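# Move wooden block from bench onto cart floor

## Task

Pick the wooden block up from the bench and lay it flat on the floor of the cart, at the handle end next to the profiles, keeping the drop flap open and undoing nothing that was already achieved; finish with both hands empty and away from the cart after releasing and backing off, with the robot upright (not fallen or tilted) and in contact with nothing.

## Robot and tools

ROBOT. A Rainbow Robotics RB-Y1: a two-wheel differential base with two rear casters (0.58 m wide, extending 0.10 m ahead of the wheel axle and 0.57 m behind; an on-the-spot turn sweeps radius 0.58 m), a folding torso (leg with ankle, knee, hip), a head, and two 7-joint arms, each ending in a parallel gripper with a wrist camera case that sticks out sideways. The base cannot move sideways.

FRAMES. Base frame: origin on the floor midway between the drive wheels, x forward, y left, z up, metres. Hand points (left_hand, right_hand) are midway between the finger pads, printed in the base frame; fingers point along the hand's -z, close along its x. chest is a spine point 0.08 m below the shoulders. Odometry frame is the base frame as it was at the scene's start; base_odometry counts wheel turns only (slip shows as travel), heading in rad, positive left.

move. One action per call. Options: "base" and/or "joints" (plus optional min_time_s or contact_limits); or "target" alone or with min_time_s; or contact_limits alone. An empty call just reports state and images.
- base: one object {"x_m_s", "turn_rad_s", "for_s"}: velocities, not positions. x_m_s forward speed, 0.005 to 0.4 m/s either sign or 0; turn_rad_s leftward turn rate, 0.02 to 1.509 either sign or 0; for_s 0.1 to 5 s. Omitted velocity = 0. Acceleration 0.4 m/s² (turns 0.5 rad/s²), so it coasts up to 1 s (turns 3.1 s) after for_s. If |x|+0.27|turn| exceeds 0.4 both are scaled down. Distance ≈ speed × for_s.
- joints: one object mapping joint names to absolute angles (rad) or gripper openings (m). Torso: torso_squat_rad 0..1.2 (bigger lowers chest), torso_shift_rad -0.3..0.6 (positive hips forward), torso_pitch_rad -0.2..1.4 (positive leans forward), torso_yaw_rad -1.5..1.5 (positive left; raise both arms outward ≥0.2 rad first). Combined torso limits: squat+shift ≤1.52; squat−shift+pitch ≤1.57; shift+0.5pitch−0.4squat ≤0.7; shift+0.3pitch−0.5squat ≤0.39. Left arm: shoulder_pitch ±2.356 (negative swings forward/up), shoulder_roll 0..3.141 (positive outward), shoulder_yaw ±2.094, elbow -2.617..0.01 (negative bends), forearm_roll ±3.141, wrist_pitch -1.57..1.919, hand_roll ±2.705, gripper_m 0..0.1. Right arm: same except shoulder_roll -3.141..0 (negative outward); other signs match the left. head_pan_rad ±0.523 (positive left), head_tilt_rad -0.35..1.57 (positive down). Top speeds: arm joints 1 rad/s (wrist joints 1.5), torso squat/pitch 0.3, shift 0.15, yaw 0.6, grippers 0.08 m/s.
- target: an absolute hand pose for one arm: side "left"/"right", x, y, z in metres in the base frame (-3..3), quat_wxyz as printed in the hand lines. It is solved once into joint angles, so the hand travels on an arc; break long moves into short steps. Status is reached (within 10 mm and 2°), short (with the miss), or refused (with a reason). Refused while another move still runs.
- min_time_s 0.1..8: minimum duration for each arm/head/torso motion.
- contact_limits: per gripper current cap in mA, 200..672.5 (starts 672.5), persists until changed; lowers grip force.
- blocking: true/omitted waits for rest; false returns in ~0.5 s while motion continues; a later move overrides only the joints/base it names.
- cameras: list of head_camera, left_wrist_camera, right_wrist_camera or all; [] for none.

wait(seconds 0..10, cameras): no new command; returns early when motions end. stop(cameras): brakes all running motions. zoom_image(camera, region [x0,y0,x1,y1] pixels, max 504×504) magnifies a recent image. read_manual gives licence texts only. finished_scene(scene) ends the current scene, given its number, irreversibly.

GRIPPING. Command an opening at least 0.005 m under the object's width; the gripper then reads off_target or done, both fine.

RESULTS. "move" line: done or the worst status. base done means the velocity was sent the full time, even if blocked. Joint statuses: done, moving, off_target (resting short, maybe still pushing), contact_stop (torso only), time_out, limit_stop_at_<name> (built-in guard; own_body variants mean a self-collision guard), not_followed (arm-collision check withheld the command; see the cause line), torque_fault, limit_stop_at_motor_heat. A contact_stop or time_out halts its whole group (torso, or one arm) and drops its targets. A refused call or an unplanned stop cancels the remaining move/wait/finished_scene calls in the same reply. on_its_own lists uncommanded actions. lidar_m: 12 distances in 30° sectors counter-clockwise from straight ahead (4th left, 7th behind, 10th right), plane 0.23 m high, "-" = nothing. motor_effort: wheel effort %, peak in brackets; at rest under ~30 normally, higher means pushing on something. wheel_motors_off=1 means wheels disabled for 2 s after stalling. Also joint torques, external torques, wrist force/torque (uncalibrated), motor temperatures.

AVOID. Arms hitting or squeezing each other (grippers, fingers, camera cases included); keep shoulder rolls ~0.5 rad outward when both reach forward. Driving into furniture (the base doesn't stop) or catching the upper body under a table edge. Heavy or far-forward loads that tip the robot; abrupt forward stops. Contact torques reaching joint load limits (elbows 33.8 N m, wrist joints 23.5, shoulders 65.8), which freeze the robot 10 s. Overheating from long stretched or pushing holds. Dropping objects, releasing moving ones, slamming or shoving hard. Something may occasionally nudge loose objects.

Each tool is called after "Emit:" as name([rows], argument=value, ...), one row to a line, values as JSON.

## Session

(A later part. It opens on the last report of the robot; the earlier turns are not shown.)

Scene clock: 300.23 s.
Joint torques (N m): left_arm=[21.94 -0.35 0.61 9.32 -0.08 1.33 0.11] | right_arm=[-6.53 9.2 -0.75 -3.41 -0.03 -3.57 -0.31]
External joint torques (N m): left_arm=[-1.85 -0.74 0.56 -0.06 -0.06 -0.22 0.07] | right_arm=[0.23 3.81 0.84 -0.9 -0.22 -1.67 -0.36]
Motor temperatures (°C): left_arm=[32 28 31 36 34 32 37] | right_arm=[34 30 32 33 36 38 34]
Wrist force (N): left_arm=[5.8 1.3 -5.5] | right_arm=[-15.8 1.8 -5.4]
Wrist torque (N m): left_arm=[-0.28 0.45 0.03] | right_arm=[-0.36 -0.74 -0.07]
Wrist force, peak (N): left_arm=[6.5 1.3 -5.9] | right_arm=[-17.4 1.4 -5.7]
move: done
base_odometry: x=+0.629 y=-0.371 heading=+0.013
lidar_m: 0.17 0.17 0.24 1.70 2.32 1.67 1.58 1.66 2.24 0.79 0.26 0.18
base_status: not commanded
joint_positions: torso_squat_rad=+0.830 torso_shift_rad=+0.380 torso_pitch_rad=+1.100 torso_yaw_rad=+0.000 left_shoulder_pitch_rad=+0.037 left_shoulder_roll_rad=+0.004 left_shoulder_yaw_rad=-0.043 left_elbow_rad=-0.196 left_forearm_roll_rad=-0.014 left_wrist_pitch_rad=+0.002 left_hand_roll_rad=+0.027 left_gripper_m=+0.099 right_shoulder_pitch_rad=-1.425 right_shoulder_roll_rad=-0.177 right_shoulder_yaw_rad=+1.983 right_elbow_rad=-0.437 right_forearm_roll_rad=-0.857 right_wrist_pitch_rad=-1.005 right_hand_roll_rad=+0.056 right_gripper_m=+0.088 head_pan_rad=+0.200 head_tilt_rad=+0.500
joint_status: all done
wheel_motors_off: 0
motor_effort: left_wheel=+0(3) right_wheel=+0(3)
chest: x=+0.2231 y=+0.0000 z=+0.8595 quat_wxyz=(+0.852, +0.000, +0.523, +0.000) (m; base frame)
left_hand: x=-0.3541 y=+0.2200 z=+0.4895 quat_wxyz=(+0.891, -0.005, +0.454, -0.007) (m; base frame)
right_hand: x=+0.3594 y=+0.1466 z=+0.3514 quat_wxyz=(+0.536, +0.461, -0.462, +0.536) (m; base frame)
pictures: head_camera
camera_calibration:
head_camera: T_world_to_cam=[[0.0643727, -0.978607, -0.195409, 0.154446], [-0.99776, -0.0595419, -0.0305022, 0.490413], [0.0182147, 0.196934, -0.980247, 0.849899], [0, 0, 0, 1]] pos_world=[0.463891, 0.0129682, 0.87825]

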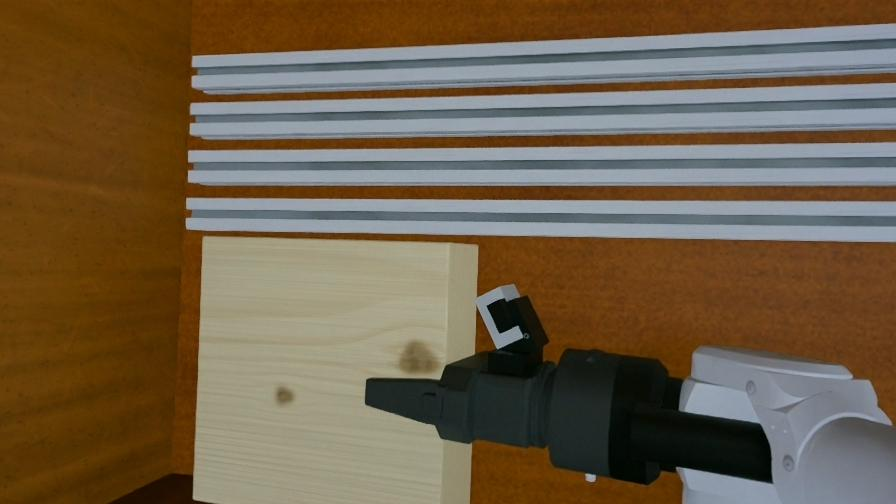

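Emit:
move(joints={"right_gripper_m":0.1}, cameras=["head_camera"])

Emit:
move(target={"side":"right","x":0.359,"y":0.146,"z":0.346,"quat_wxyz":[0.5337,0.4639,-0.4639,0.5337]}, min_time_s=1.5, cameras=["head_camera","right_wrist_camera"])

Scene clock: 302.07 s.
Joint torques (N m): left_arm=[22.13 -0.31 1.08 9.33 -0.09 1.34 0.02] | right_arm=[-6.64 8.74 -0.91 -3.34 0.02 -3.63 -0.29]
External joint torques (N m): left_arm=[-1.67 -0.7 1.03 -0.05 -0.07 -0.21 -0.02] | right_arm=[0.11 3.34 0.68 -0.83 -0.17 -1.72 -0.34]
Motor temperatures (°C): left_arm=[32 28 31 36 34 32 37] | right_arm=[34 30 32 33 36 38 34]
Wrist force (N): left_arm=[5.8 0.5 -5.2] | right_arm=[-16.1 2.1 -6.5]
Wrist torque (N m): left_arm=[-0.19 0.42 0.05] | right_arm=[-0.32 -0.78 -0.11]
Wrist force, peak (N): left_arm=[6.6 1.5 -6.4] | right_arm=[-16.9 2.7 -6.9]
move: done
base_odometry: x=+0.629 y=-0.371 heading=+0.013
lidar_m: 0.17 0.16 0.25 1.69 2.31 1.67 1.59 1.66 2.24 0.79 0.26 0.18
base_status: not commanded
joint_positions: torso_squat_rad=+0.830 torso_shift_rad=+0.380 torso_pitch_rad=+1.100 torso_yaw_rad=+0.000 left_shoulder_pitch_rad=+0.037 left_shoulder_roll_rad=+0.004 left_shoulder_yaw_rad=-0.043 left_elbow_rad=-0.196 left_forearm_roll_rad=-0.014 left_wrist_pitch_rad=+0.002 left_hand_roll_rad=+0.027 left_gripper_m=+0.099 right_shoulder_pitch_rad=-1.425 right_shoulder_roll_rad=-0.177 right_shoulder_yaw_rad=+1.983 right_elbow_rad=-0.437 right_forearm_roll_rad=-0.857 right_wrist_pitch_rad=-1.005 right_hand_roll_rad=+0.056 right_gripper_m=+0.099 head_pan_rad=+0.200 head_tilt_rad=+0.500
joint_status: all done
wheel_motors_off: 0
motor_effort: left_wheel=+1(2) right_wheel=-1(3)
chest: x=+0.2231 y=+0.0000 z=+0.8595 quat_wxyz=(+0.852, +0.000, +0.523, +0.000) (m; base frame)
left_hand: x=-0.3541 y=+0.2200 z=+0.4895 quat_wxyz=(+0.891, -0.005, +0.454, -0.007) (m; base frame)
right_hand: x=+0.3594 y=+0.1466 z=+0.3514 quat_wxyz=(+0.536, +0.461, -0.462, +0.535) (m; base frame)
pictures: head_camera
camera_calibration:
head_camera: T_world_to_cam=[[0.0643727, -0.978607, -0.195409, 0.154446], [-0.99776, -0.0595419, -0.0305022, 0.490413], [0.0182147, 0.196934, -0.980247, 0.849899], [0, 0, 0, 1]] pos_world=[0.463891, 0.0129682, 0.87825]

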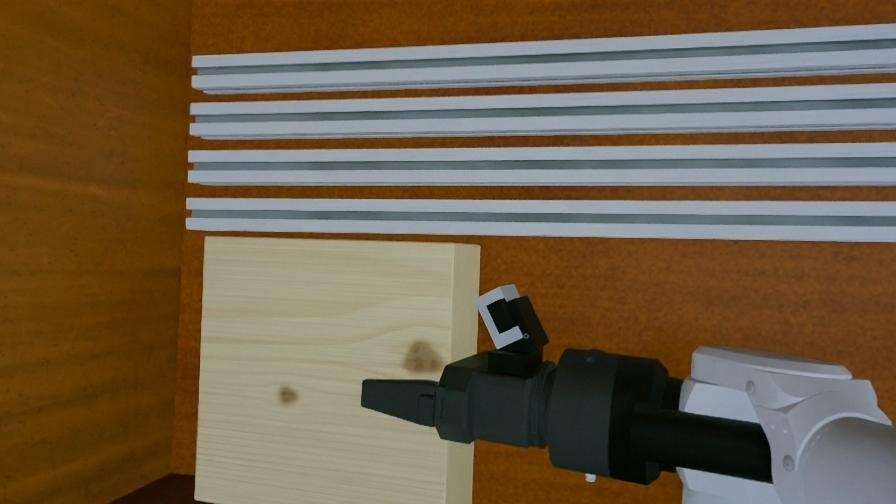

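Scene clock: 303.90 s.
Joint torques (N m): left_arm=[22 -0.32 0.56 9.32 -0.13 1.37 0.05] | right_arm=[-6.6 13.79 -0.58 -4.05 0.32 -4.34 -0.2]
External joint torques (N m): left_arm=[-1.8 -0.72 0.5 -0.07 -0.11 -0.18 0.01] | right_arm=[-0.19 7.75 0.52 -2.28 0.26 -2.43 -0.25]
Motor temperatures (°C): left_arm=[32 28 31 36 34 32 37] | right_arm=[34 30 32 33 36 38 34]
Wrist force (N): left_arm=[5.8 0.7 -6.4] | right_arm=[-15.7 1.6 0.5]
Wrist torque (N m): left_arm=[-0.20 0.42 0.05] | right_arm=[-0.36 -0.39 -0.10]
Wrist force, peak (N): left_arm=[6.1 1.0 -6.4] | right_arm=[-16.7 3.0 -6.3]
move: done
base_odometry: x=+0.629 y=-0.371 heading=+0.013
lidar_m: 0.17 0.18 0.24 1.69 2.32 1.66 1.59 1.66 2.24 0.79 0.26 0.17
base_status: not commanded
joint_positions: torso_squat_rad=+0.830 torso_shift_rad=+0.380 torso_pitch_rad=+1.100 torso_yaw_rad=+0.000 left_shoulder_pitch_rad=+0.037 left_shoulder_roll_rad=+0.004 left_shoulder_yaw_rad=-0.043 left_elbow_rad=-0.196 left_forearm_roll_rad=-0.014 left_wrist_pitch_rad=+0.002 left_hand_roll_rad=+0.027 left_gripper_m=+0.099 right_shoulder_pitch_rad=-1.393 right_shoulder_roll_rad=-0.109 right_shoulder_yaw_rad=+2.006 right_elbow_rad=-0.278 right_forearm_roll_rad=-0.839 right_wrist_pitch_rad=-1.056 right_hand_roll_rad=-0.012 right_gripper_m=+0.099 head_pan_rad=+0.200 head_tilt_rad=+0.500
joint_status: all done
wheel_motors_off: 0
motor_effort: left_wheel=+0(2) right_wheel=+1(4)
chest: x=+0.2231 y=+0.0000 z=+0.8595 quat_wxyz=(+0.852, +0.000, +0.523, +0.000) (m; base frame)
left_hand: x=-0.3541 y=+0.2200 z=+0.4895 quat_wxyz=(+0.891, -0.005, +0.454, -0.007) (m; base frame)
right_hand: x=+0.3597 y=+0.1449 z=+0.3460 quat_wxyz=(+0.538, +0.458, -0.460, +0.537) (m; base frame)
right_hand_status: reached (checked arc, planned for 1.5 s): 1 mm and 1.1 deg off.
pictures: head_camera, right_wrist_camera
camera_calibration:
head_camera: T_world_to_cam=[[0.0643725, -0.978626, -0.195313, 0.154363], [-0.99776, -0.0595447, -0.0304964, 0.490408], [0.0182147, 0.196839, -0.980267, 0.849917], [0, 0, 0, 1]] pos_world=[0.463891, 0.0129684, 0.87825]
right_wrist_camera: T_world_to_cam=[[0.0302284, -0.131252, -0.990888, 0.349726], [-0.862887, -0.503779, 0.0404064, 0.396404], [-0.504492, 0.853803, -0.128484, 0.17439], [0, 0, 0, 1]] pos_world=[0.419458, 0.0967073, 0.352928]

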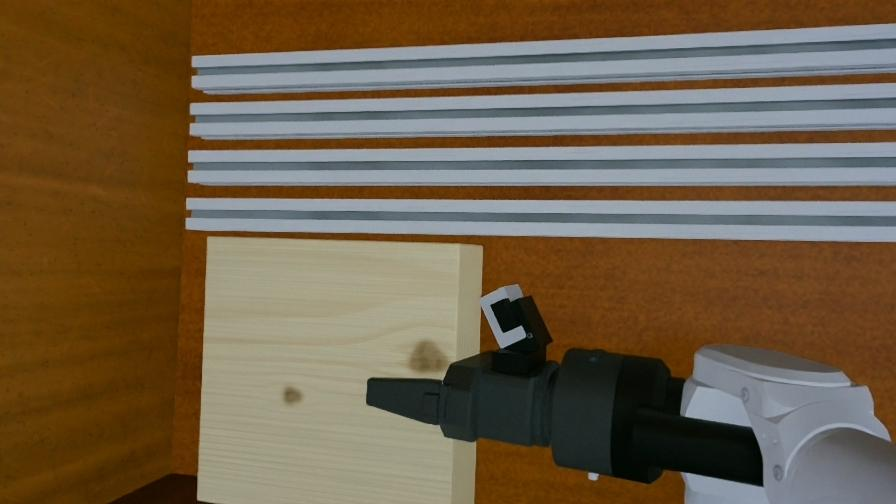

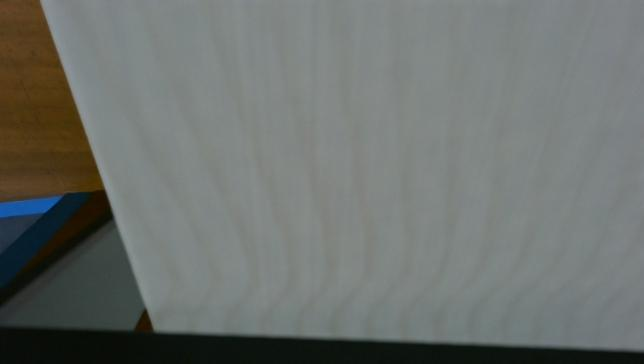

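Emit:
move(joints={"torso_squat_rad":0.837,"torso_shift_rad":0.387}, min_time_s=1.5, cameras=["head_camera"])

Scene clock: 306.70 s.
Joint torques (N m): left_arm=[22.2 -0.17 0.76 9.35 0 1.37 0.12] | right_arm=[-7.43 8.92 -1.11 -1.33 0.17 1.04 -0.23]
External joint torques (N m): left_arm=[-1.59 -0.56 0.71 -0.03 0.02 -0.18 0.08] | right_arm=[-1.03 2.85 0 0.45 0.11 2.95 -0.28]
Motor temperatures (°C): left_arm=[32 28 31 36 34 32 37] | right_arm=[34 30 32 33 36 38 34]
Wrist force (N): left_arm=[6.4 1.1 -5.3] | right_arm=[6.4 2.2 11.5]
Wrist torque (N m): left_arm=[-0.25 0.51 0.05] | right_arm=[-0.28 -0.51 -0.18]
Wrist force, peak (N): left_arm=[7.0 1.4 -6.1] | right_arm=[-17.5 1.6 0.4]
move: done
base_odometry: x=+0.629 y=-0.371 heading=+0.013
lidar_m: 0.17 0.17 0.24 1.69 2.32 1.66 1.58 1.64 2.24 0.77 0.27 0.18
base_status: not commanded
joint_positions: torso_squat_rad=+0.837 torso_shift_rad=+0.387 torso_pitch_rad=+1.100 torso_yaw_rad=+0.000 left_shoulder_pitch_rad=+0.037 left_shoulder_roll_rad=+0.004 left_shoulder_yaw_rad=-0.043 left_elbow_rad=-0.196 left_forearm_roll_rad=-0.014 left_wrist_pitch_rad=+0.002 left_hand_roll_rad=+0.027 left_gripper_m=+0.099 right_shoulder_pitch_rad=-1.393 right_shoulder_roll_rad=-0.108 right_shoulder_yaw_rad=+2.006 right_elbow_rad=-0.278 right_forearm_roll_rad=-0.839 right_wrist_pitch_rad=-1.057 right_hand_roll_rad=-0.012 right_gripper_m=+0.099 head_pan_rad=+0.200 head_tilt_rad=+0.500
joint_status: all done
wheel_motors_off: 0
motor_effort: left_wheel=+0(2) right_wheel=+0(2)
chest: x=+0.2246 y=+0.0000 z=+0.8551 quat_wxyz=(+0.853, +0.000, +0.523, +0.000) (m; base frame)
left_hand: x=-0.3524 y=+0.2200 z=+0.4848 quat_wxyz=(+0.891, -0.005, +0.453, -0.007) (m; base frame)
right_hand: x=+0.3608 y=+0.1456 z=+0.3424 quat_wxyz=(+0.538, +0.459, -0.461, +0.537) (m; base frame)
pictures: head_camera
camera_calibration:
head_camera: T_world_to_cam=[[0.0644713, -0.978625, -0.195286, 0.153357], [-0.997746, -0.0595631, -0.0309087, 0.492126], [0.0186162, 0.196839, -0.980259, 0.84548], [0, 0, 0, 1]] pos_world=[0.46539, 0.0129684, 0.873949]

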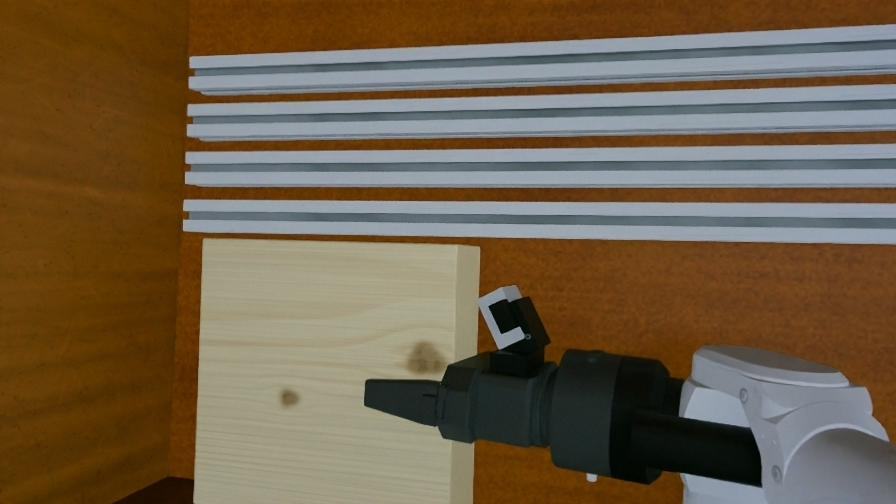

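Emit:
move(target={"side":"right","x":0.360,"y":0.10,"z":0.344,"quat_wxyz":[0.5337,0.4639,-0.4639,0.5337]}, min_time_s=3, cameras=["head_camera"])

Emit:
move(target={"side":"right","x":0.360,"y":0.05,"z":0.346,"quat_wxyz":[0.5337,0.4639,-0.4639,0.5337]}, min_time_s=3, cameras=["head_camera"])

Scene clock: 311.60 s.
Joint torques (N m): left_arm=[22.03 -0.42 0.83 9.34 -0.1 1.44 0.02] | right_arm=[-9.18 2.66 -4.33 -4.44 -0.14 -4.02 0.34]
External joint torques (N m): left_arm=[-1.76 -0.81 0.78 -0.04 -0.08 -0.11 -0.02] | right_arm=[-3.01 -0.29 -2.73 -1.98 -0.38 -2.11 0.29]
Motor temperatures (°C): left_arm=[32 28 31 36 34 32 37] | right_arm=[34 30 32 33 36 37 34]
Wrist force (N): left_arm=[5.7 1.3 -5.0] | right_arm=[-16.5 3.6 -5.0]
Wrist torque (N m): left_arm=[-0.26 0.41 0.02] | right_arm=[-0.39 -0.74 -0.13]
Wrist force, peak (N): left_arm=[7.2 1.6 -6.1] | right_arm=[-16.9 1.4 -6.6]
move: done
base_odometry: x=+0.629 y=-0.371 heading=+0.013
lidar_m: 0.16 0.18 0.25 1.69 2.32 1.68 1.58 1.66 2.23 0.77 0.26 0.18
base_status: not commanded
joint_positions: torso_squat_rad=+0.837 torso_shift_rad=+0.387 torso_pitch_rad=+1.100 torso_yaw_rad=+0.000 left_shoulder_pitch_rad=+0.037 left_shoulder_roll_rad=+0.004 left_shoulder_yaw_rad=-0.043 left_elbow_rad=-0.196 left_forearm_roll_rad=-0.014 left_wrist_pitch_rad=+0.002 left_hand_roll_rad=+0.027 left_gripper_m=+0.099 right_shoulder_pitch_rad=-1.410 right_shoulder_roll_rad=-0.302 right_shoulder_yaw_rad=+1.995 right_elbow_rad=-0.533 right_forearm_roll_rad=-0.847 right_wrist_pitch_rad=-1.077 right_hand_roll_rad=+0.087 right_gripper_m=+0.099 head_pan_rad=+0.200 head_tilt_rad=+0.500
joint_status: all done
wheel_motors_off: 0
motor_effort: left_wheel=+1(2) right_wheel=+0(3)
chest: x=+0.2247 y=+0.0000 z=+0.8549 quat_wxyz=(+0.852, +0.000, +0.523, +0.000) (m; base frame)
left_hand: x=-0.3524 y=+0.2200 z=+0.4849 quat_wxyz=(+0.891, -0.005, +0.454, -0.007) (m; base frame)
right_hand: x=+0.3594 y=+0.1000 z=+0.3438 quat_wxyz=(+0.531, +0.468, -0.466, +0.532) (m; base frame)
right_hand_status: reached (checked arc, planned for 3.0 s): 1 mm and 0.6 deg off.
pictures: head_camera
camera_calibration:
head_camera: T_world_to_cam=[[0.0644896, -0.978582, -0.195496, 0.153459], [-0.99775, -0.0596336, -0.0306306, 0.492077], [0.0183164, 0.197032, -0.980226, 0.845291], [0, 0, 0, 1]] pos_world=[0.465591, 0.0129677, 0.873649]

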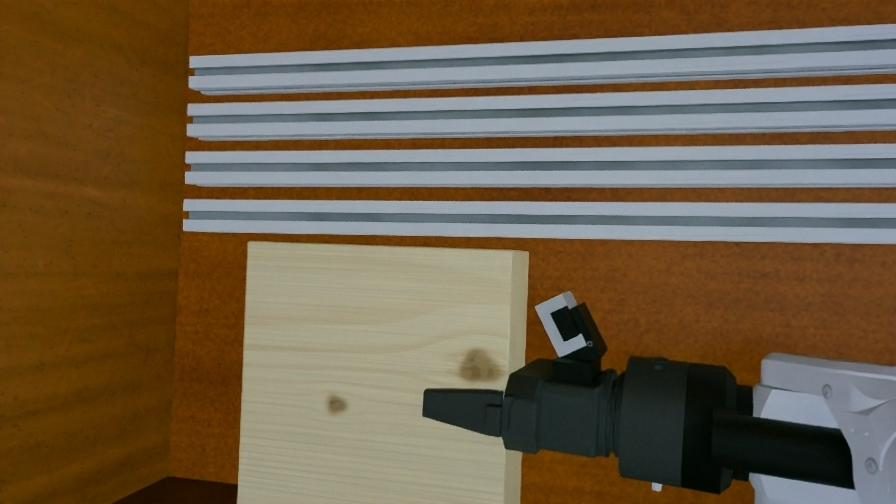

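Scene clock: 314.93 s.
Joint torques (N m): left_arm=[22.15 -0.38 0.92 9.32 -0.13 1.32 -0.04] | right_arm=[-7.98 -1.64 -0.93 -4.64 0.69 -3.88 0.28]
External joint torques (N m): left_arm=[-1.64 -0.77 0.86 -0.06 -0.11 -0.23 -0.08] | right_arm=[-2.27 -1.66 0.72 -1.9 0.35 -1.99 0.23]
Motor temperatures (°C): left_arm=[32 28 31 36 34 32 37] | right_arm=[34 30 32 32 36 37 34]
Wrist force (N): left_arm=[5.9 1.2 -6.0] | right_arm=[-16.2 3.0 -5.8]
Wrist torque (N m): left_arm=[-0.26 0.44 0.06] | right_arm=[-0.40 -0.78 -0.12]
Wrist force, peak (N): left_arm=[6.5 0.9 -6.5] | right_arm=[-16.7 3.3 -5.8]
move: done
base_odometry: x=+0.629 y=-0.371 heading=+0.013
lidar_m: 0.16 0.18 0.24 1.69 2.32 1.66 1.59 1.65 2.21 0.79 0.27 0.19
base_status: not commanded
joint_positions: torso_squat_rad=+0.837 torso_shift_rad=+0.387 torso_pitch_rad=+1.100 torso_yaw_rad=+0.000 left_shoulder_pitch_rad=+0.037 left_shoulder_roll_rad=+0.004 left_shoulder_yaw_rad=-0.043 left_elbow_rad=-0.196 left_forearm_roll_rad=-0.014 left_wrist_pitch_rad=+0.002 left_hand_roll_rad=+0.027 left_gripper_m=+0.099 right_shoulder_pitch_rad=-1.412 right_shoulder_roll_rad=-0.468 right_shoulder_yaw_rad=+2.000 right_elbow_rad=-0.712 right_forearm_roll_rad=-0.846 right_wrist_pitch_rad=-1.100 right_hand_roll_rad=+0.153 right_gripper_m=+0.099 head_pan_rad=+0.200 head_tilt_rad=+0.500
joint_status: all done
wheel_motors_off: 0
motor_effort: left_wheel=+1(2) right_wheel=-1(3)
chest: x=+0.2247 y=+0.0000 z=+0.8549 quat_wxyz=(+0.852, +0.000, +0.523, +0.000) (m; base frame)
left_hand: x=-0.3524 y=+0.2200 z=+0.4849 quat_wxyz=(+0.891, -0.005, +0.454, -0.007) (m; base frame)
right_hand: x=+0.3598 y=+0.0503 z=+0.3462 quat_wxyz=(+0.532, +0.466, -0.465, +0.532) (m; base frame)
right_hand_status: reached (checked arc, planned for 3.0 s): 0 mm and 0.4 deg off.
pictures: head_camera
camera_calibration:
head_camera: T_world_to_cam=[[0.0644912, -0.97858, -0.195502, 0.153464], [-0.997752, -0.0596547, -0.0305331, 0.491994], [0.0182165, 0.197032, -0.980228, 0.845339], [0, 0, 0, 1]] pos_world=[0.465591, 0.0129677, 0.87365]

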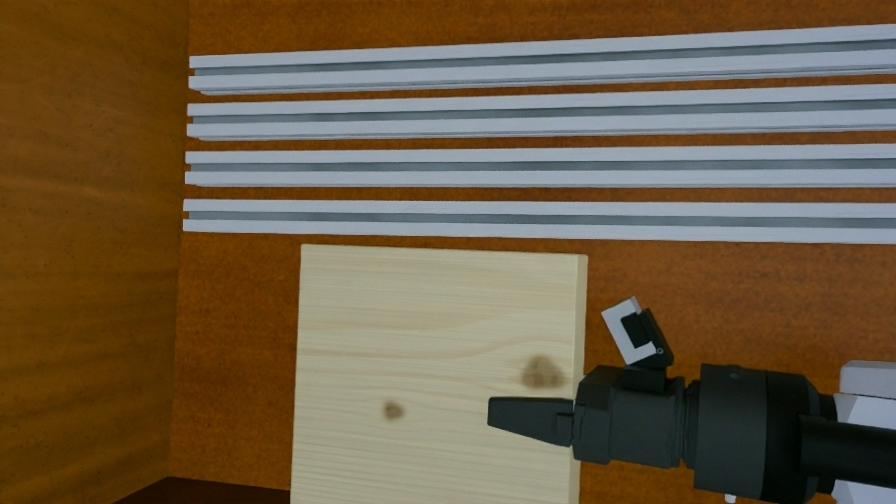

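Emit:
move(target={"side":"right","x":0.360,"y":0.055,"z":0.359,"quat_wxyz":[0.5795,0.4055,-0.4055,0.5795]}, min_time_s=3, cameras=["head_camera"])

Emit:
move(target={"side":"right","x":0.360,"y":0.14,"z":0.359,"quat_wxyz":[0.5795,0.4055,-0.4055,0.5795]}, min_time_s=3, cameras=["head_camera"])

Scene clock: 325.57 s.
Joint torques (N m): left_arm=[21.98 -0.5 0.72 9.43 -0.13 1.33 -0.01] | right_arm=[-9.51 -1.9 -5.7 -8.99 0.69 -3.27 0.22]
External joint torques (N m): left_arm=[-1.82 -0.89 0.67 0.05 -0.11 -0.21 -0.06] | right_arm=[-3.12 -0.21 -2.96 -3.5 0.06 -1.64 0.18]
Motor temperatures (°C): left_arm=[32 28 31 36 34 32 37] | right_arm=[34 30 32 32 35 37 34]
Wrist force (N): left_arm=[6.0 1.3 -5.7] | right_arm=[-14.9 4.0 -4.7]
Wrist torque (N m): left_arm=[-0.31 0.45 0.06] | right_arm=[-0.40 -0.51 -0.15]
Wrist force, peak (N): left_arm=[6.9 1.6 -5.7] | right_arm=[62.6 13.9 16.8]
move: done
base_odometry: x=+0.629 y=-0.371 heading=+0.013
lidar_m: 0.16 0.17 0.23 1.69 2.32 1.66 1.59 1.67 2.21 0.78 0.27 0.18
base_status: not commanded
joint_positions: torso_squat_rad=+0.837 torso_shift_rad=+0.387 torso_pitch_rad=+1.100 torso_yaw_rad=+0.000 left_shoulder_pitch_rad=+0.037 left_shoulder_roll_rad=+0.004 left_shoulder_yaw_rad=-0.043 left_elbow_rad=-0.196 left_forearm_roll_rad=-0.014 left_wrist_pitch_rad=+0.002 left_hand_roll_rad=+0.027 left_gripper_m=+0.099 right_shoulder_pitch_rad=-1.486 right_shoulder_roll_rad=-0.713 right_shoulder_yaw_rad=+1.885 right_elbow_rad=-1.295 right_forearm_roll_rad=-1.023 right_wrist_pitch_rad=-0.612 right_hand_roll_rad=+0.481 right_gripper_m=+0.099 head_pan_rad=+0.200 head_tilt_rad=+0.500
joint_status: all done
wheel_motors_off: 0
motor_effort: left_wheel=+1(3) right_wheel=-1(3)
chest: x=+0.2247 y=+0.0000 z=+0.8549 quat_wxyz=(+0.852, +0.000, +0.523, +0.000) (m; base frame)
left_hand: x=-0.3524 y=+0.2200 z=+0.4849 quat_wxyz=(+0.891, -0.005, +0.454, -0.007) (m; base frame)
right_hand: x=+0.3594 y=+0.0544 z=+0.3585 quat_wxyz=(+0.579, +0.407, -0.404, +0.580) (m; base frame)
right_hand_status: reached (checked arc, planned for 3.0 s): 1 mm and 0.2 deg off.
pictures: head_camera
camera_calibration:
head_camera: T_world_to_cam=[[0.0643921, -0.978607, -0.195402, 0.153423], [-0.997757, -0.0595413, -0.0306042, 0.492056], [0.018315, 0.196934, -0.980246, 0.84531], [0, 0, 0, 1]] pos_world=[0.465591, 0.0129682, 0.87365]

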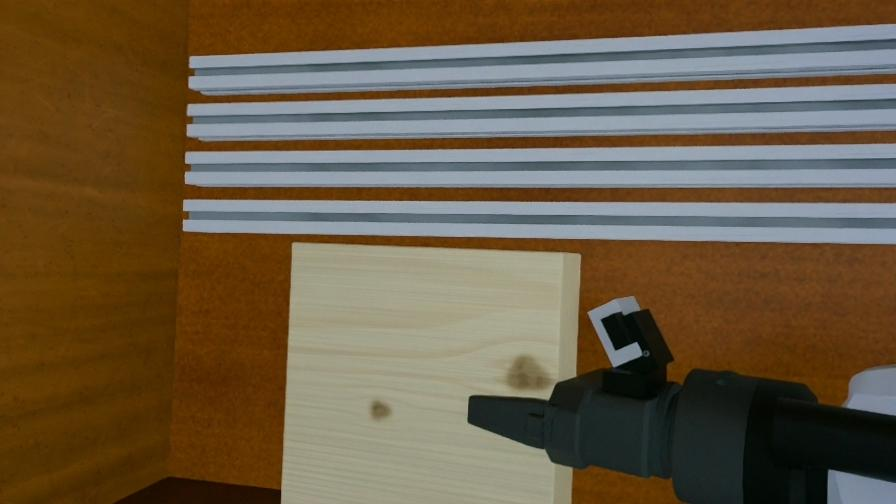

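Scene clock: 328.90 s.
Joint torques (N m): left_arm=[22.02 -0.23 0.77 9.26 -0.15 1.48 0.04] | right_arm=[-12.05 10.25 -7.41 -9.69 0.63 -3.55 0.3]
External joint torques (N m): left_arm=[-1.78 -0.62 0.72 -0.12 -0.13 -0.07 0] | right_arm=[-4.51 7.76 -4.06 -3.77 0.04 -1.96 0.25]
Motor temperatures (°C): left_arm=[32 28 31 36 34 32 37] | right_arm=[34 30 32 32 35 37 34]
Wrist force (N): left_arm=[5.9 0.2 -5.6] | right_arm=[-15.7 3.3 0.4]
Wrist torque (N m): left_arm=[-0.17 0.42 0.06] | right_arm=[-0.29 -0.20 -0.10]
Wrist force, peak (N): left_arm=[6.5 0.8 -6.2] | right_arm=[-16.9 3.2 1.4]
move: done
base_odometry: x=+0.629 y=-0.371 heading=+0.013
lidar_m: 0.16 0.18 0.25 1.69 2.31 1.67 1.58 1.66 2.23 0.78 0.26 0.18
base_status: not commanded
joint_positions: torso_squat_rad=+0.837 torso_shift_rad=+0.387 torso_pitch_rad=+1.100 torso_yaw_rad=+0.000 left_shoulder_pitch_rad=+0.037 left_shoulder_roll_rad=+0.004 left_shoulder_yaw_rad=-0.043 left_elbow_rad=-0.196 left_forearm_roll_rad=-0.014 left_wrist_pitch_rad=+0.002 left_hand_roll_rad=+0.027 left_gripper_m=+0.099 right_shoulder_pitch_rad=-1.502 right_shoulder_roll_rad=-0.493 right_shoulder_yaw_rad=+1.815 right_elbow_rad=-1.158 right_forearm_roll_rad=-1.106 right_wrist_pitch_rad=-0.493 right_hand_roll_rad=+0.522 right_gripper_m=+0.099 head_pan_rad=+0.200 head_tilt_rad=+0.500
joint_status: all done
wheel_motors_off: 0
motor_effort: left_wheel=+1(3) right_wheel=+0(2)
chest: x=+0.2247 y=+0.0000 z=+0.8549 quat_wxyz=(+0.852, +0.000, +0.523, +0.000) (m; base frame)
left_hand: x=-0.3524 y=+0.2200 z=+0.4849 quat_wxyz=(+0.891, -0.005, +0.454, -0.007) (m; base frame)
right_hand: x=+0.3598 y=+0.1385 z=+0.3580 quat_wxyz=(+0.580, +0.404, -0.404, +0.580) (m; base frame)
right_hand_status: reached (checked arc, planned for 3.0 s): 2 mm and 0.3 deg off.
pictures: head_camera
camera_calibration:
head_camera: T_world_to_cam=[[0.064392, -0.978626, -0.195306, 0.15334], [-0.997757, -0.0595441, -0.0305984, 0.492051], [0.018315, 0.196839, -0.980265, 0.845328], [0, 0, 0, 1]] pos_world=[0.465591, 0.0129684, 0.87365]

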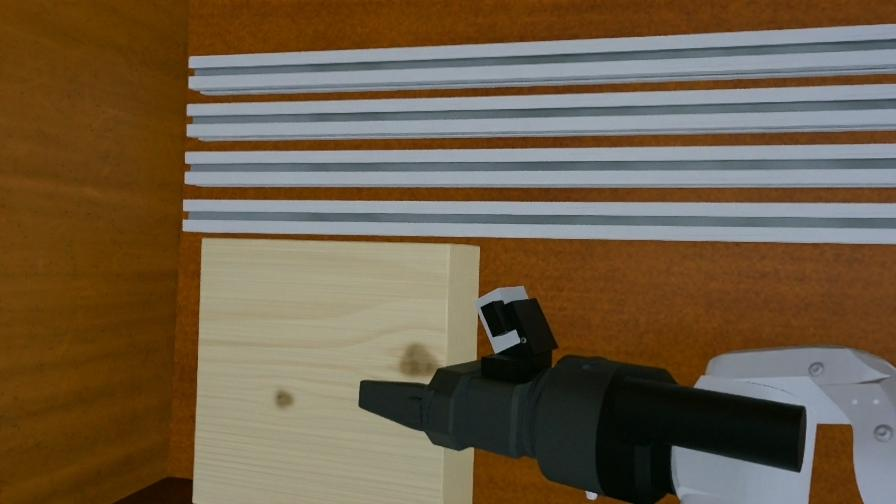

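Emit:
move(target={"side":"right","x":0.360,"y":0.10,"z":0.358,"quat_wxyz":[0.5795,0.4055,-0.4055,0.5795]}, cameras=["head_camera"])

Scene clock: 330.43 s.
Joint torques (N m): left_arm=[21.57 -0.4 0.95 9.35 -0.01 1.43 0.12] | right_arm=[-7.07 2.56 -2.82 -7.11 0.69 -1.65 -0.19]
External joint torques (N m): left_arm=[-2.23 -0.79 0.89 -0.03 0.01 -0.12 0.08] | right_arm=[-0.04 2.04 0.3 -1.35 0.08 -0.04 -0.24]
Motor temperatures (°C): left_arm=[32 28 31 36 34 32 37] | right_arm=[34 30 32 32 35 37 34]
Wrist force (N): left_arm=[6.5 1.3 -5.6] | right_arm=[-5.3 2.8 -0.2]
Wrist torque (N m): left_arm=[-0.28 0.50 0.03] | right_arm=[-0.38 -0.20 -0.13]
Wrist force, peak (N): left_arm=[6.9 1.6 -5.6] | right_arm=[-17.0 3.3 -6.3]
move: done
base_odometry: x=+0.629 y=-0.371 heading=+0.013
lidar_m: 0.16 0.17 0.25 1.69 2.31 1.65 1.58 1.66 2.23 0.78 0.26 0.18
base_status: not commanded
joint_positions: torso_squat_rad=+0.837 torso_shift_rad=+0.387 torso_pitch_rad=+1.100 torso_yaw_rad=+0.000 left_shoulder_pitch_rad=+0.037 left_shoulder_roll_rad=+0.004 left_shoulder_yaw_rad=-0.043 left_elbow_rad=-0.196 left_forearm_roll_rad=-0.014 left_wrist_pitch_rad=+0.002 left_hand_roll_rad=+0.027 left_gripper_m=+0.099 right_shoulder_pitch_rad=-1.494 right_shoulder_roll_rad=-0.598 right_shoulder_yaw_rad=+1.846 right_elbow_rad=-1.230 right_forearm_roll_rad=-1.073 right_wrist_pitch_rad=-0.547 right_hand_roll_rad=+0.509 right_gripper_m=+0.099 head_pan_rad=+0.200 head_tilt_rad=+0.500
joint_status: all done
wheel_motors_off: 0
motor_effort: left_wheel=+0(3) right_wheel=+0(3)
chest: x=+0.2247 y=+0.0001 z=+0.8549 quat_wxyz=(+0.852, +0.000, +0.523, +0.000) (m; base frame)
left_hand: x=-0.3524 y=+0.2200 z=+0.4849 quat_wxyz=(+0.891, -0.005, +0.454, -0.007) (m; base frame)
right_hand: x=+0.3602 y=+0.0999 z=+0.3578 quat_wxyz=(+0.579, +0.405, -0.405, +0.579) (m; base frame)
right_hand_status: reached (checked arc, planned for 0.4 s): 0 mm and 0.0 deg off.
pictures: head_camera
camera_calibration:
head_camera: T_world_to_cam=[[0.064392, -0.978626, -0.195306, 0.15334], [-0.997757, -0.0595441, -0.0305984, 0.492051], [0.018315, 0.196839, -0.980265, 0.845328], [0, 0, 0, 1]] pos_world=[0.465591, 0.0129684, 0.87365]

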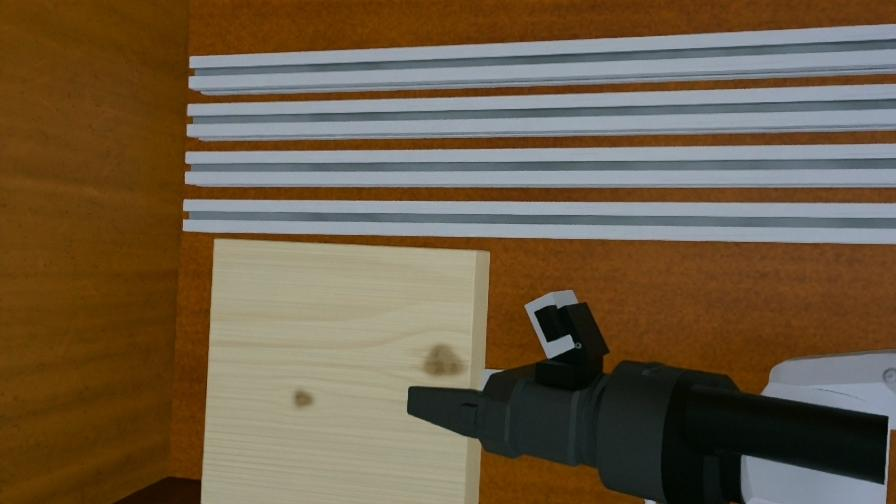

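Emit:
move(target={"side":"right","x":0.360,"y":0.055,"z":0.361,"quat_wxyz":[0.5795,0.4055,-0.4055,0.5795]}, cameras=["head_camera"])

Emit:
move(target={"side":"right","x":0.360,"y":-0.02,"z":0.375,"quat_wxyz":[0.5795,0.4055,-0.4055,0.5795]}, cameras=["head_camera"])

Scene clock: 332.17 s.
Joint torques (N m): left_arm=[22.11 -0.11 0.77 9.28 -0.07 1.47 0.06] | right_arm=[-5.85 -0.67 -2.09 -6.36 0.56 -1.73 -0.15]
External joint torques (N m): left_arm=[-1.68 -0.51 0.71 -0.1 -0.05 -0.08 0.01] | right_arm=[0.56 1.06 0.68 -0.79 -0.07 -0.12 -0.2]
Motor temperatures (°C): left_arm=[32 28 31 36 34 32 37] | right_arm=[34 30 32 32 35 37 34]
Wrist force (N): left_arm=[5.9 1.2 -5.6] | right_arm=[-5.5 3.1 -0.5]
Wrist torque (N m): left_arm=[-0.23 0.45 0.04] | right_arm=[-0.42 -0.21 -0.12]
Wrist force, peak (N): left_arm=[6.5 0.9 -6.2] | right_arm=[-6.4 3.4 1.0]
move: done
base_odometry: x=+0.629 y=-0.371 heading=+0.013
lidar_m: 0.17 0.17 0.25 1.69 2.31 1.67 1.58 1.66 2.23 0.80 0.26 0.17
base_status: not commanded
joint_positions: torso_squat_rad=+0.837 torso_shift_rad=+0.387 torso_pitch_rad=+1.100 torso_yaw_rad=+0.000 left_shoulder_pitch_rad=+0.037 left_shoulder_roll_rad=+0.004 left_shoulder_yaw_rad=-0.043 left_elbow_rad=-0.196 left_forearm_roll_rad=-0.014 left_wrist_pitch_rad=+0.002 left_hand_roll_rad=+0.027 left_gripper_m=+0.099 right_shoulder_pitch_rad=-1.488 right_shoulder_roll_rad=-0.720 right_shoulder_yaw_rad=+1.881 right_elbow_rad=-1.311 right_forearm_roll_rad=-1.035 right_wrist_pitch_rad=-0.605 right_hand_roll_rad=+0.498 right_gripper_m=+0.099 head_pan_rad=+0.200 head_tilt_rad=+0.500
joint_status: all done
wheel_motors_off: 0
motor_effort: left_wheel=-1(2) right_wheel=+1(6)
chest: x=+0.2247 y=+0.0000 z=+0.8549 quat_wxyz=(+0.853, +0.000, +0.523, +0.000) (m; base frame)
left_hand: x=-0.3524 y=+0.2200 z=+0.4849 quat_wxyz=(+0.891, -0.005, +0.454, -0.007) (m; base frame)
right_hand: x=+0.3602 y=+0.0550 z=+0.3609 quat_wxyz=(+0.579, +0.405, -0.406, +0.579) (m; base frame)
right_hand_status: reached (checked arc, planned for 0.4 s): 0 mm and 0.0 deg off.
pictures: head_camera
camera_calibration:
head_camera: T_world_to_cam=[[0.064392, -0.978626, -0.195306, 0.15334], [-0.997757, -0.0595441, -0.0305984, 0.492051], [0.018315, 0.196839, -0.980265, 0.845328], [0, 0, 0, 1]] pos_world=[0.465591, 0.0129684, 0.87365]

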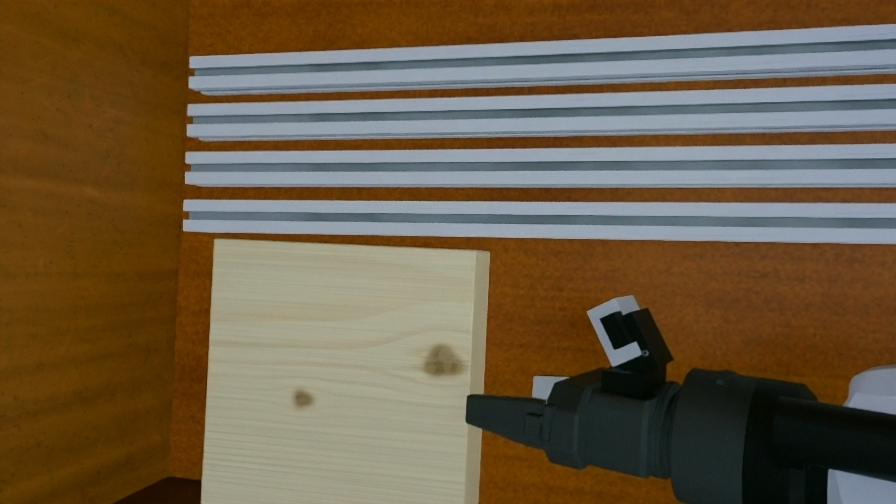

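Scene clock: 333.00 s.
Joint torques (N m): left_arm=[22.07 -0.32 0.99 9.33 -0.15 1.37 0.09] | right_arm=[-5.28 -3.89 -1.77 -5.89 0.6 -1.64 -0.12]
External joint torques (N m): left_arm=[-1.72 -0.71 0.93 -0.05 -0.13 -0.18 0.05] | right_arm=[0.07 1.43 0.27 -0.78 -0.05 0 -0.17]
Motor temperatures (°C): left_arm=[32 28 31 36 34 32 37] | right_arm=[34 30 32 32 35 37 34]
Wrist force (N): left_arm=[6.3 1.6 -5.6] | right_arm=[-5.3 3.1 0.0]
Wrist torque (N m): left_arm=[-0.33 0.50 0.11] | right_arm=[-0.43 -0.20 -0.10]
Wrist force, peak (N): left_arm=[6.7 1.3 -6.3] | right_arm=[-6.6 2.0 0.9]
move: done
base_odometry: x=+0.629 y=-0.371 heading=+0.013
lidar_m: 0.16 0.16 0.24 1.69 2.32 1.67 1.58 1.66 2.23 0.79 0.26 0.18
base_status: not commanded
joint_positions: torso_squat_rad=+0.837 torso_shift_rad=+0.387 torso_pitch_rad=+1.100 torso_yaw_rad=+0.000 left_shoulder_pitch_rad=+0.037 left_shoulder_roll_rad=+0.004 left_shoulder_yaw_rad=-0.043 left_elbow_rad=-0.196 left_forearm_roll_rad=-0.014 left_wrist_pitch_rad=+0.002 left_hand_roll_rad=+0.027 left_gripper_m=+0.099 right_shoulder_pitch_rad=-1.485 right_shoulder_roll_rad=-0.921 right_shoulder_yaw_rad=+1.945 right_elbow_rad=-1.429 right_forearm_roll_rad=-0.957 right_wrist_pitch_rad=-0.709 right_hand_roll_rad=+0.468 right_gripper_m=+0.099 head_pan_rad=+0.200 head_tilt_rad=+0.500
joint_status: all done
wheel_motors_off: 0
motor_effort: left_wheel=+0(3) right_wheel=+0(3)
chest: x=+0.2247 y=+0.0000 z=+0.8549 quat_wxyz=(+0.853, +0.000, +0.523, +0.000) (m; base frame)
left_hand: x=-0.3524 y=+0.2200 z=+0.4849 quat_wxyz=(+0.891, -0.005, +0.454, -0.007) (m; base frame)
right_hand: x=+0.3601 y=-0.0193 z=+0.3745 quat_wxyz=(+0.580, +0.405, -0.406, +0.579) (m; base frame)
right_hand_status: reached (checked arc, planned for 0.5 s): 1 mm and 0.1 deg off.
pictures: head_camera
camera_calibration:
head_camera: T_world_to_cam=[[0.064392, -0.978626, -0.195306, 0.15334], [-0.997757, -0.0595441, -0.0305984, 0.492051], [0.018315, 0.196839, -0.980265, 0.845328], [0, 0, 0, 1]] pos_world=[0.465591, 0.0129684, 0.87365]

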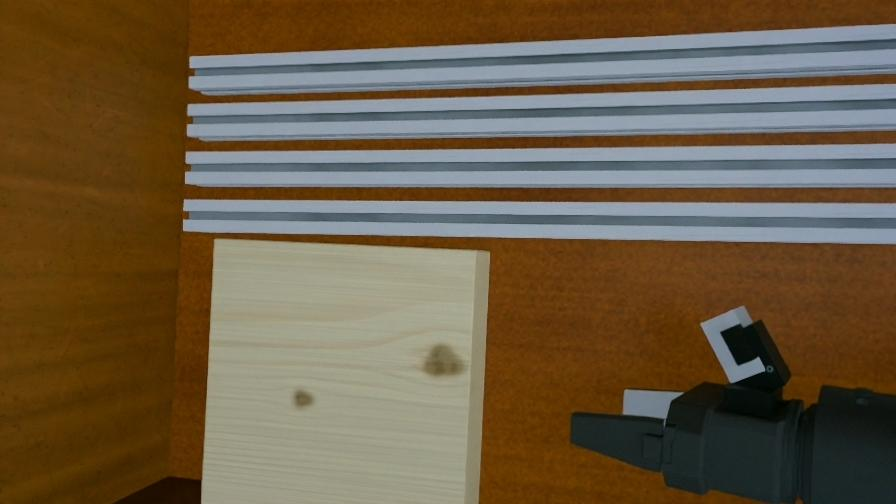

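Emit:
move(target={"side":"right","x":0.38,"y":-0.03,"z":0.52,"quat_wxyz":[0.5795,0.4055,-0.4055,0.5795]}, min_time_s=2.5, cameras=[])

Emit:
move(target={"side":"right","x":0.40,"y":-0.03,"z":0.68,"quat_wxyz":[0.5795,0.4055,-0.4055,0.5795]}, min_time_s=2.5, cameras=["head_camera"])

Emit:
move(joints={"torso_squat_rad":0.65,"torso_shift_rad":0.2}, min_time_s=3, cameras=[])

Emit:
move(joints={"torso_squat_rad":0.5,"torso_shift_rad":0.05}, min_time_s=2.5, cameras=["head_camera"])

Scene clock: 337.87 s.
Joint torques (N m): left_arm=[22.25 -0.27 0.95 9.45 -0.15 1.36 0] | right_arm=[-7.07 -9.27 -4.67 -8.11 0.28 -1.3 0.24]
External joint torques (N m): left_arm=[-1.54 -0.67 0.9 0.07 -0.13 -0.19 -0.04] | right_arm=[-1.53 -1.35 -1.52 -0.96 -0.37 0.09 0.2]
Motor temperatures (°C): left_arm=[32 28 31 36 34 32 37] | right_arm=[34 30 31 32 35 37 34]
Wrist force (N): left_arm=[6.1 0.3 -5.8] | right_arm=[-5.2 2.8 0.2]
Wrist torque (N m): left_arm=[-0.15 0.52 0.01] | right_arm=[-0.34 -0.18 -0.13]
Wrist force, peak (N): left_arm=[6.7 1.0 -6.5] | right_arm=[-6.0 3.2 -0.2]
move: done
base_odometry: x=+0.629 y=-0.371 heading=+0.013
lidar_m: 0.17 0.17 0.24 1.69 2.31 1.66 1.58 1.66 2.22 0.80 0.26 0.18
base_status: not commanded
joint_positions: torso_squat_rad=+0.837 torso_shift_rad=+0.387 torso_pitch_rad=+1.100 torso_yaw_rad=+0.000 left_shoulder_pitch_rad=+0.037 left_shoulder_roll_rad=+0.004 left_shoulder_yaw_rad=-0.043 left_elbow_rad=-0.196 left_forearm_roll_rad=-0.014 left_wrist_pitch_rad=+0.002 left_hand_roll_rad=+0.027 left_gripper_m=+0.099 right_shoulder_pitch_rad=-1.611 right_shoulder_roll_rad=-1.371 right_shoulder_yaw_rad=+1.863 right_elbow_rad=-2.154 right_forearm_roll_rad=-1.139 right_wrist_pitch_rad=-0.416 right_hand_roll_rad=+0.715 right_gripper_m=+0.099 head_pan_rad=+0.200 head_tilt_rad=+0.500
joint_status: all done
wheel_motors_off: 0
motor_effort: left_wheel=+0(1) right_wheel=-1(2)
chest: x=+0.2247 y=+0.0000 z=+0.8549 quat_wxyz=(+0.853, +0.000, +0.523, +0.000) (m; base frame)
left_hand: x=-0.3524 y=+0.2200 z=+0.4849 quat_wxyz=(+0.891, -0.005, +0.454, -0.007) (m; base frame)
right_hand: x=+0.3790 y=-0.0302 z=+0.5202 quat_wxyz=(+0.576, +0.411, -0.404, +0.579) (m; base frame)
right_hand_status: reached (checked arc, planned for 2.5 s): 1 mm and 0.8 deg off.
pictures: none
No camera images: "cameras" was empty.

Scene clock: 340.70 s.
Joint torques (N m): left_arm=[21.97 -0.14 0.79 9.26 -0.07 1.34 -0.02] | right_arm=[-7.03 -8.69 -6.13 -7.86 0.41 -1.71 -0.09]
External joint torques (N m): left_arm=[-1.83 -0.53 0.73 -0.13 -0.05 -0.21 -0.06] | right_arm=[-1.5 -1.43 -1.52 -1.2 0.13 0.14 -0.14]
Motor temperatures (°C): left_arm=[32 28 31 36 34 32 37] | right_arm=[34 30 31 32 35 37 34]
Wrist force (N): left_arm=[5.9 0.4 -5.8] | right_arm=[-5.4 2.7 0.5]
Wrist torque (N m): left_arm=[-0.15 0.45 0.05] | right_arm=[-0.40 -0.22 -0.10]
Wrist force, peak (N): left_arm=[6.4 0.6 -6.3] | right_arm=[-6.1 2.7 0.8]
move: short
base_odometry: x=+0.629 y=-0.371 heading=+0.013
lidar_m: 0.17 0.18 0.25 1.70 2.30 1.66 1.59 1.66 2.23 0.78 0.26 0.18
base_status: not commanded
joint_positions: torso_squat_rad=+0.837 torso_shift_rad=+0.387 torso_pitch_rad=+1.100 torso_yaw_rad=+0.000 left_shoulder_pitch_rad=+0.037 left_shoulder_roll_rad=+0.004 left_shoulder_yaw_rad=-0.043 left_elbow_rad=-0.196 left_forearm_roll_rad=-0.014 left_wrist_pitch_rad=+0.002 left_hand_roll_rad=+0.027 left_gripper_m=+0.099 right_shoulder_pitch_rad=-1.959 right_shoulder_roll_rad=-1.777 right_shoulder_yaw_rad=+1.843 right_elbow_rad=-2.617 right_forearm_roll_rad=-0.793 right_wrist_pitch_rad=-0.247 right_hand_roll_rad=+0.118 right_gripper_m=+0.099 head_pan_rad=+0.200 head_tilt_rad=+0.500
joint_status: all done
wheel_motors_off: 0
motor_effort: left_wheel=+1(2) right_wheel=+0(3)
chest: x=+0.2247 y=+0.0000 z=+0.8549 quat_wxyz=(+0.853, +0.000, +0.523, +0.000) (m; base frame)
left_hand: x=-0.3524 y=+0.2200 z=+0.4849 quat_wxyz=(+0.891, -0.005, +0.454, -0.007) (m; base frame)
right_hand: x=+0.4002 y=-0.0301 z=+0.6793 quat_wxyz=(+0.544, +0.454, -0.410, +0.574) (m; base frame)
right_hand_status: short (checked arc, as near as the solve gets, planned for 2.5 s): 1 mm and 6.9 deg off. The place is met; only the turn is off.
pictures: head_camera
camera_calibration:
head_camera: T_world_to_cam=[[0.064392, -0.978626, -0.195306, 0.15334], [-0.997757, -0.0595441, -0.0305984, 0.492051], [0.018315, 0.196839, -0.980265, 0.845328], [0, 0, 0, 1]] pos_world=[0.465591, 0.0129684, 0.87365]

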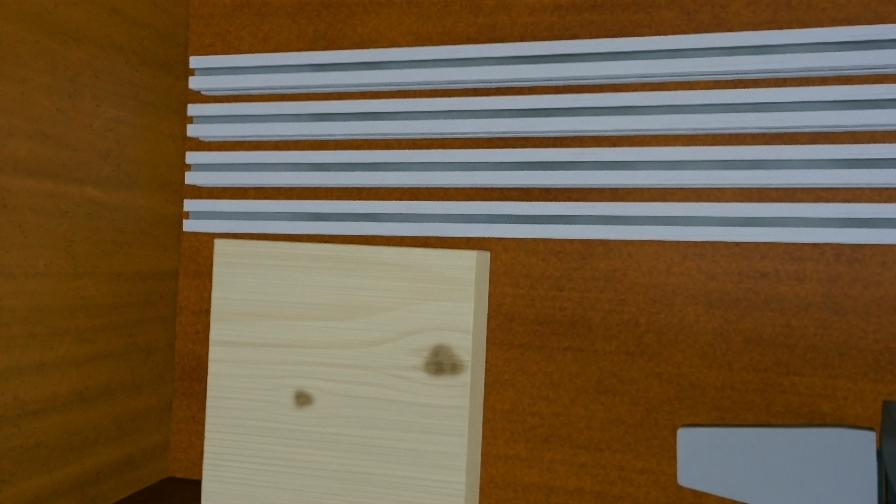

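Scene clock: 344.00 s.
Joint torques (N m): left_arm=[21.82 -0.37 0.7 9.19 -0.18 1.29 -0.01] | right_arm=[-7.8 -9 -6.17 -7.74 0.53 -1.7 -0.19]
External joint torques (N m): left_arm=[-1.98 -0.76 0.64 -0.19 -0.16 -0.26 -0.06] | right_arm=[-2.27 -1.75 -1.56 -1.09 0.24 0.16 -0.24]
Motor temperatures (°C): left_arm=[32 28 31 36 34 32 37] | right_arm=[34 30 31 32 35 37 34]
Wrist force (N): left_arm=[5.6 0.8 -6.3] | right_arm=[-5.8 2.2 0.2]
Wrist torque (N m): left_arm=[-0.20 0.40 0.04] | right_arm=[-0.34 -0.28 -0.14]
Wrist force, peak (N): left_arm=[6.7 1.8 -6.6] | right_arm=[-6.2 3.4 0.2]
move: done
base_odometry: x=+0.629 y=-0.371 heading=+0.013
lidar_m: 0.17 0.17 0.23 1.69 2.31 1.68 1.59 1.66 2.24 0.79 0.27 0.17
base_status: not commanded
joint_positions: torso_squat_rad=+0.650 torso_shift_rad=+0.200 torso_pitch_rad=+1.100 torso_yaw_rad=+0.000 left_shoulder_pitch_rad=+0.037 left_shoulder_roll_rad=+0.004 left_shoulder_yaw_rad=-0.043 left_elbow_rad=-0.196 left_forearm_roll_rad=-0.014 left_wrist_pitch_rad=+0.002 left_hand_roll_rad=+0.027 left_gripper_m=+0.099 right_shoulder_pitch_rad=-1.959 right_shoulder_roll_rad=-1.777 right_shoulder_yaw_rad=+1.843 right_elbow_rad=-2.617 right_forearm_roll_rad=-0.793 right_wrist_pitch_rad=-0.247 right_hand_roll_rad=+0.118 right_gripper_m=+0.099 head_pan_rad=+0.200 head_tilt_rad=+0.500
joint_status: all done
wheel_motors_off: 0
motor_effort: left_wheel=+0(2) right_wheel=+0(3)
chest: x=+0.1585 y=+0.0001 z=+0.9670 quat_wxyz=(+0.853, +0.000, +0.523, +0.000) (m; base frame)
left_hand: x=-0.4186 y=+0.2200 z=+0.5969 quat_wxyz=(+0.891, -0.005, +0.454, -0.007) (m; base frame)
right_hand: x=+0.3340 y=-0.0301 z=+0.7914 quat_wxyz=(+0.544, +0.454, -0.410, +0.574) (m; base frame)
pictures: none
No camera images: "cameras" was empty.

Scene clock: 346.80 s.
Joint torques (N m): left_arm=[21.82 -0.54 0.93 9.3 -0.05 1.35 -0.04] | right_arm=[-7.21 -9.13 -6.4 -7.65 0.42 -1.73 -0.11]
External joint torques (N m): left_arm=[-1.97 -0.93 0.88 -0.08 -0.03 -0.2 -0.08] | right_arm=[-1.68 -1.88 -1.79 -0.99 0.14 0.13 -0.16]
Motor temperatures (°C): left_arm=[32 28 31 36 34 32 37] | right_arm=[34 30 31 32 35 37 34]
Wrist force (N): left_arm=[5.6 1.3 -5.6] | right_arm=[-5.5 2.2 0.0]
Wrist torque (N m): left_arm=[-0.26 0.40 0.03] | right_arm=[-0.36 -0.19 -0.10]
Wrist force, peak (N): left_arm=[6.2 1.8 -6.2] | right_arm=[-6.2 3.1 -0.1]
move: done
base_odometry: x=+0.629 y=-0.371 heading=+0.013
lidar_m: 0.16 0.18 0.23 1.69 2.31 1.68 1.59 1.66 2.22 0.79 0.26 0.18
base_status: not commanded
joint_positions: torso_squat_rad=+0.500 torso_shift_rad=+0.050 torso_pitch_rad=+1.100 torso_yaw_rad=+0.000 left_shoulder_pitch_rad=+0.037 left_shoulder_roll_rad=+0.004 left_shoulder_yaw_rad=-0.043 left_elbow_rad=-0.196 left_forearm_roll_rad=-0.014 left_wrist_pitch_rad=+0.002 left_hand_roll_rad=+0.027 left_gripper_m=+0.099 right_shoulder_pitch_rad=-1.959 right_shoulder_roll_rad=-1.777 right_shoulder_yaw_rad=+1.843 right_elbow_rad=-2.617 right_forearm_roll_rad=-0.793 right_wrist_pitch_rad=-0.247 right_hand_roll_rad=+0.118 right_gripper_m=+0.099 head_pan_rad=+0.200 head_tilt_rad=+0.500
joint_status: all done
wheel_motors_off: 0
motor_effort: left_wheel=+0(1) right_wheel=+1(3)
chest: x=+0.0785 y=+0.0001 z=+1.0344 quat_wxyz=(+0.853, +0.000, +0.523, +0.000) (m; base frame)
left_hand: x=-0.4987 y=+0.2200 z=+0.6643 quat_wxyz=(+0.891, -0.005, +0.454, -0.007) (m; base frame)
right_hand: x=+0.2540 y=-0.0301 z=+0.8588 quat_wxyz=(+0.544, +0.454, -0.410, +0.574) (m; base frame)
pictures: head_camera
camera_calibration:
head_camera: T_world_to_cam=[[0.0644114, -0.978626, -0.1953, 0.197805], [-0.997754, -0.0595436, -0.0307003, 0.351678], [0.0184153, 0.196838, -0.980263, 1.02393], [0, 0, 0, 1]] pos_world=[0.319291, 0.0129684, 1.05315]

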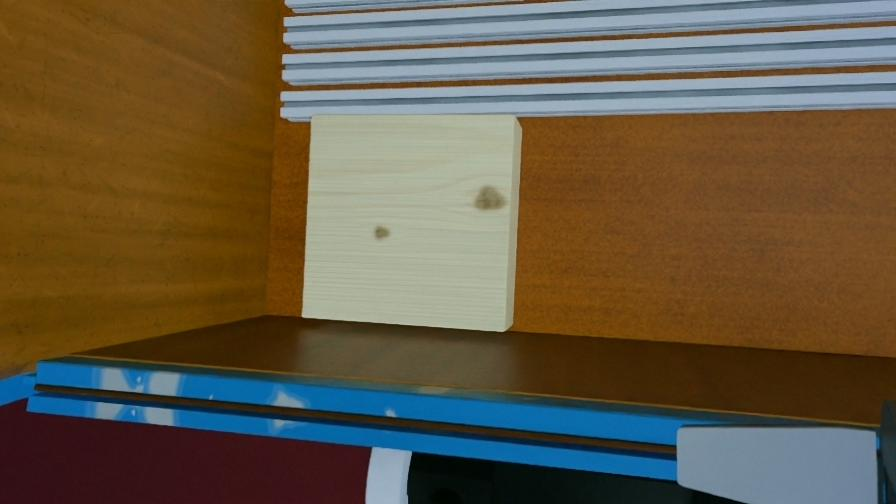

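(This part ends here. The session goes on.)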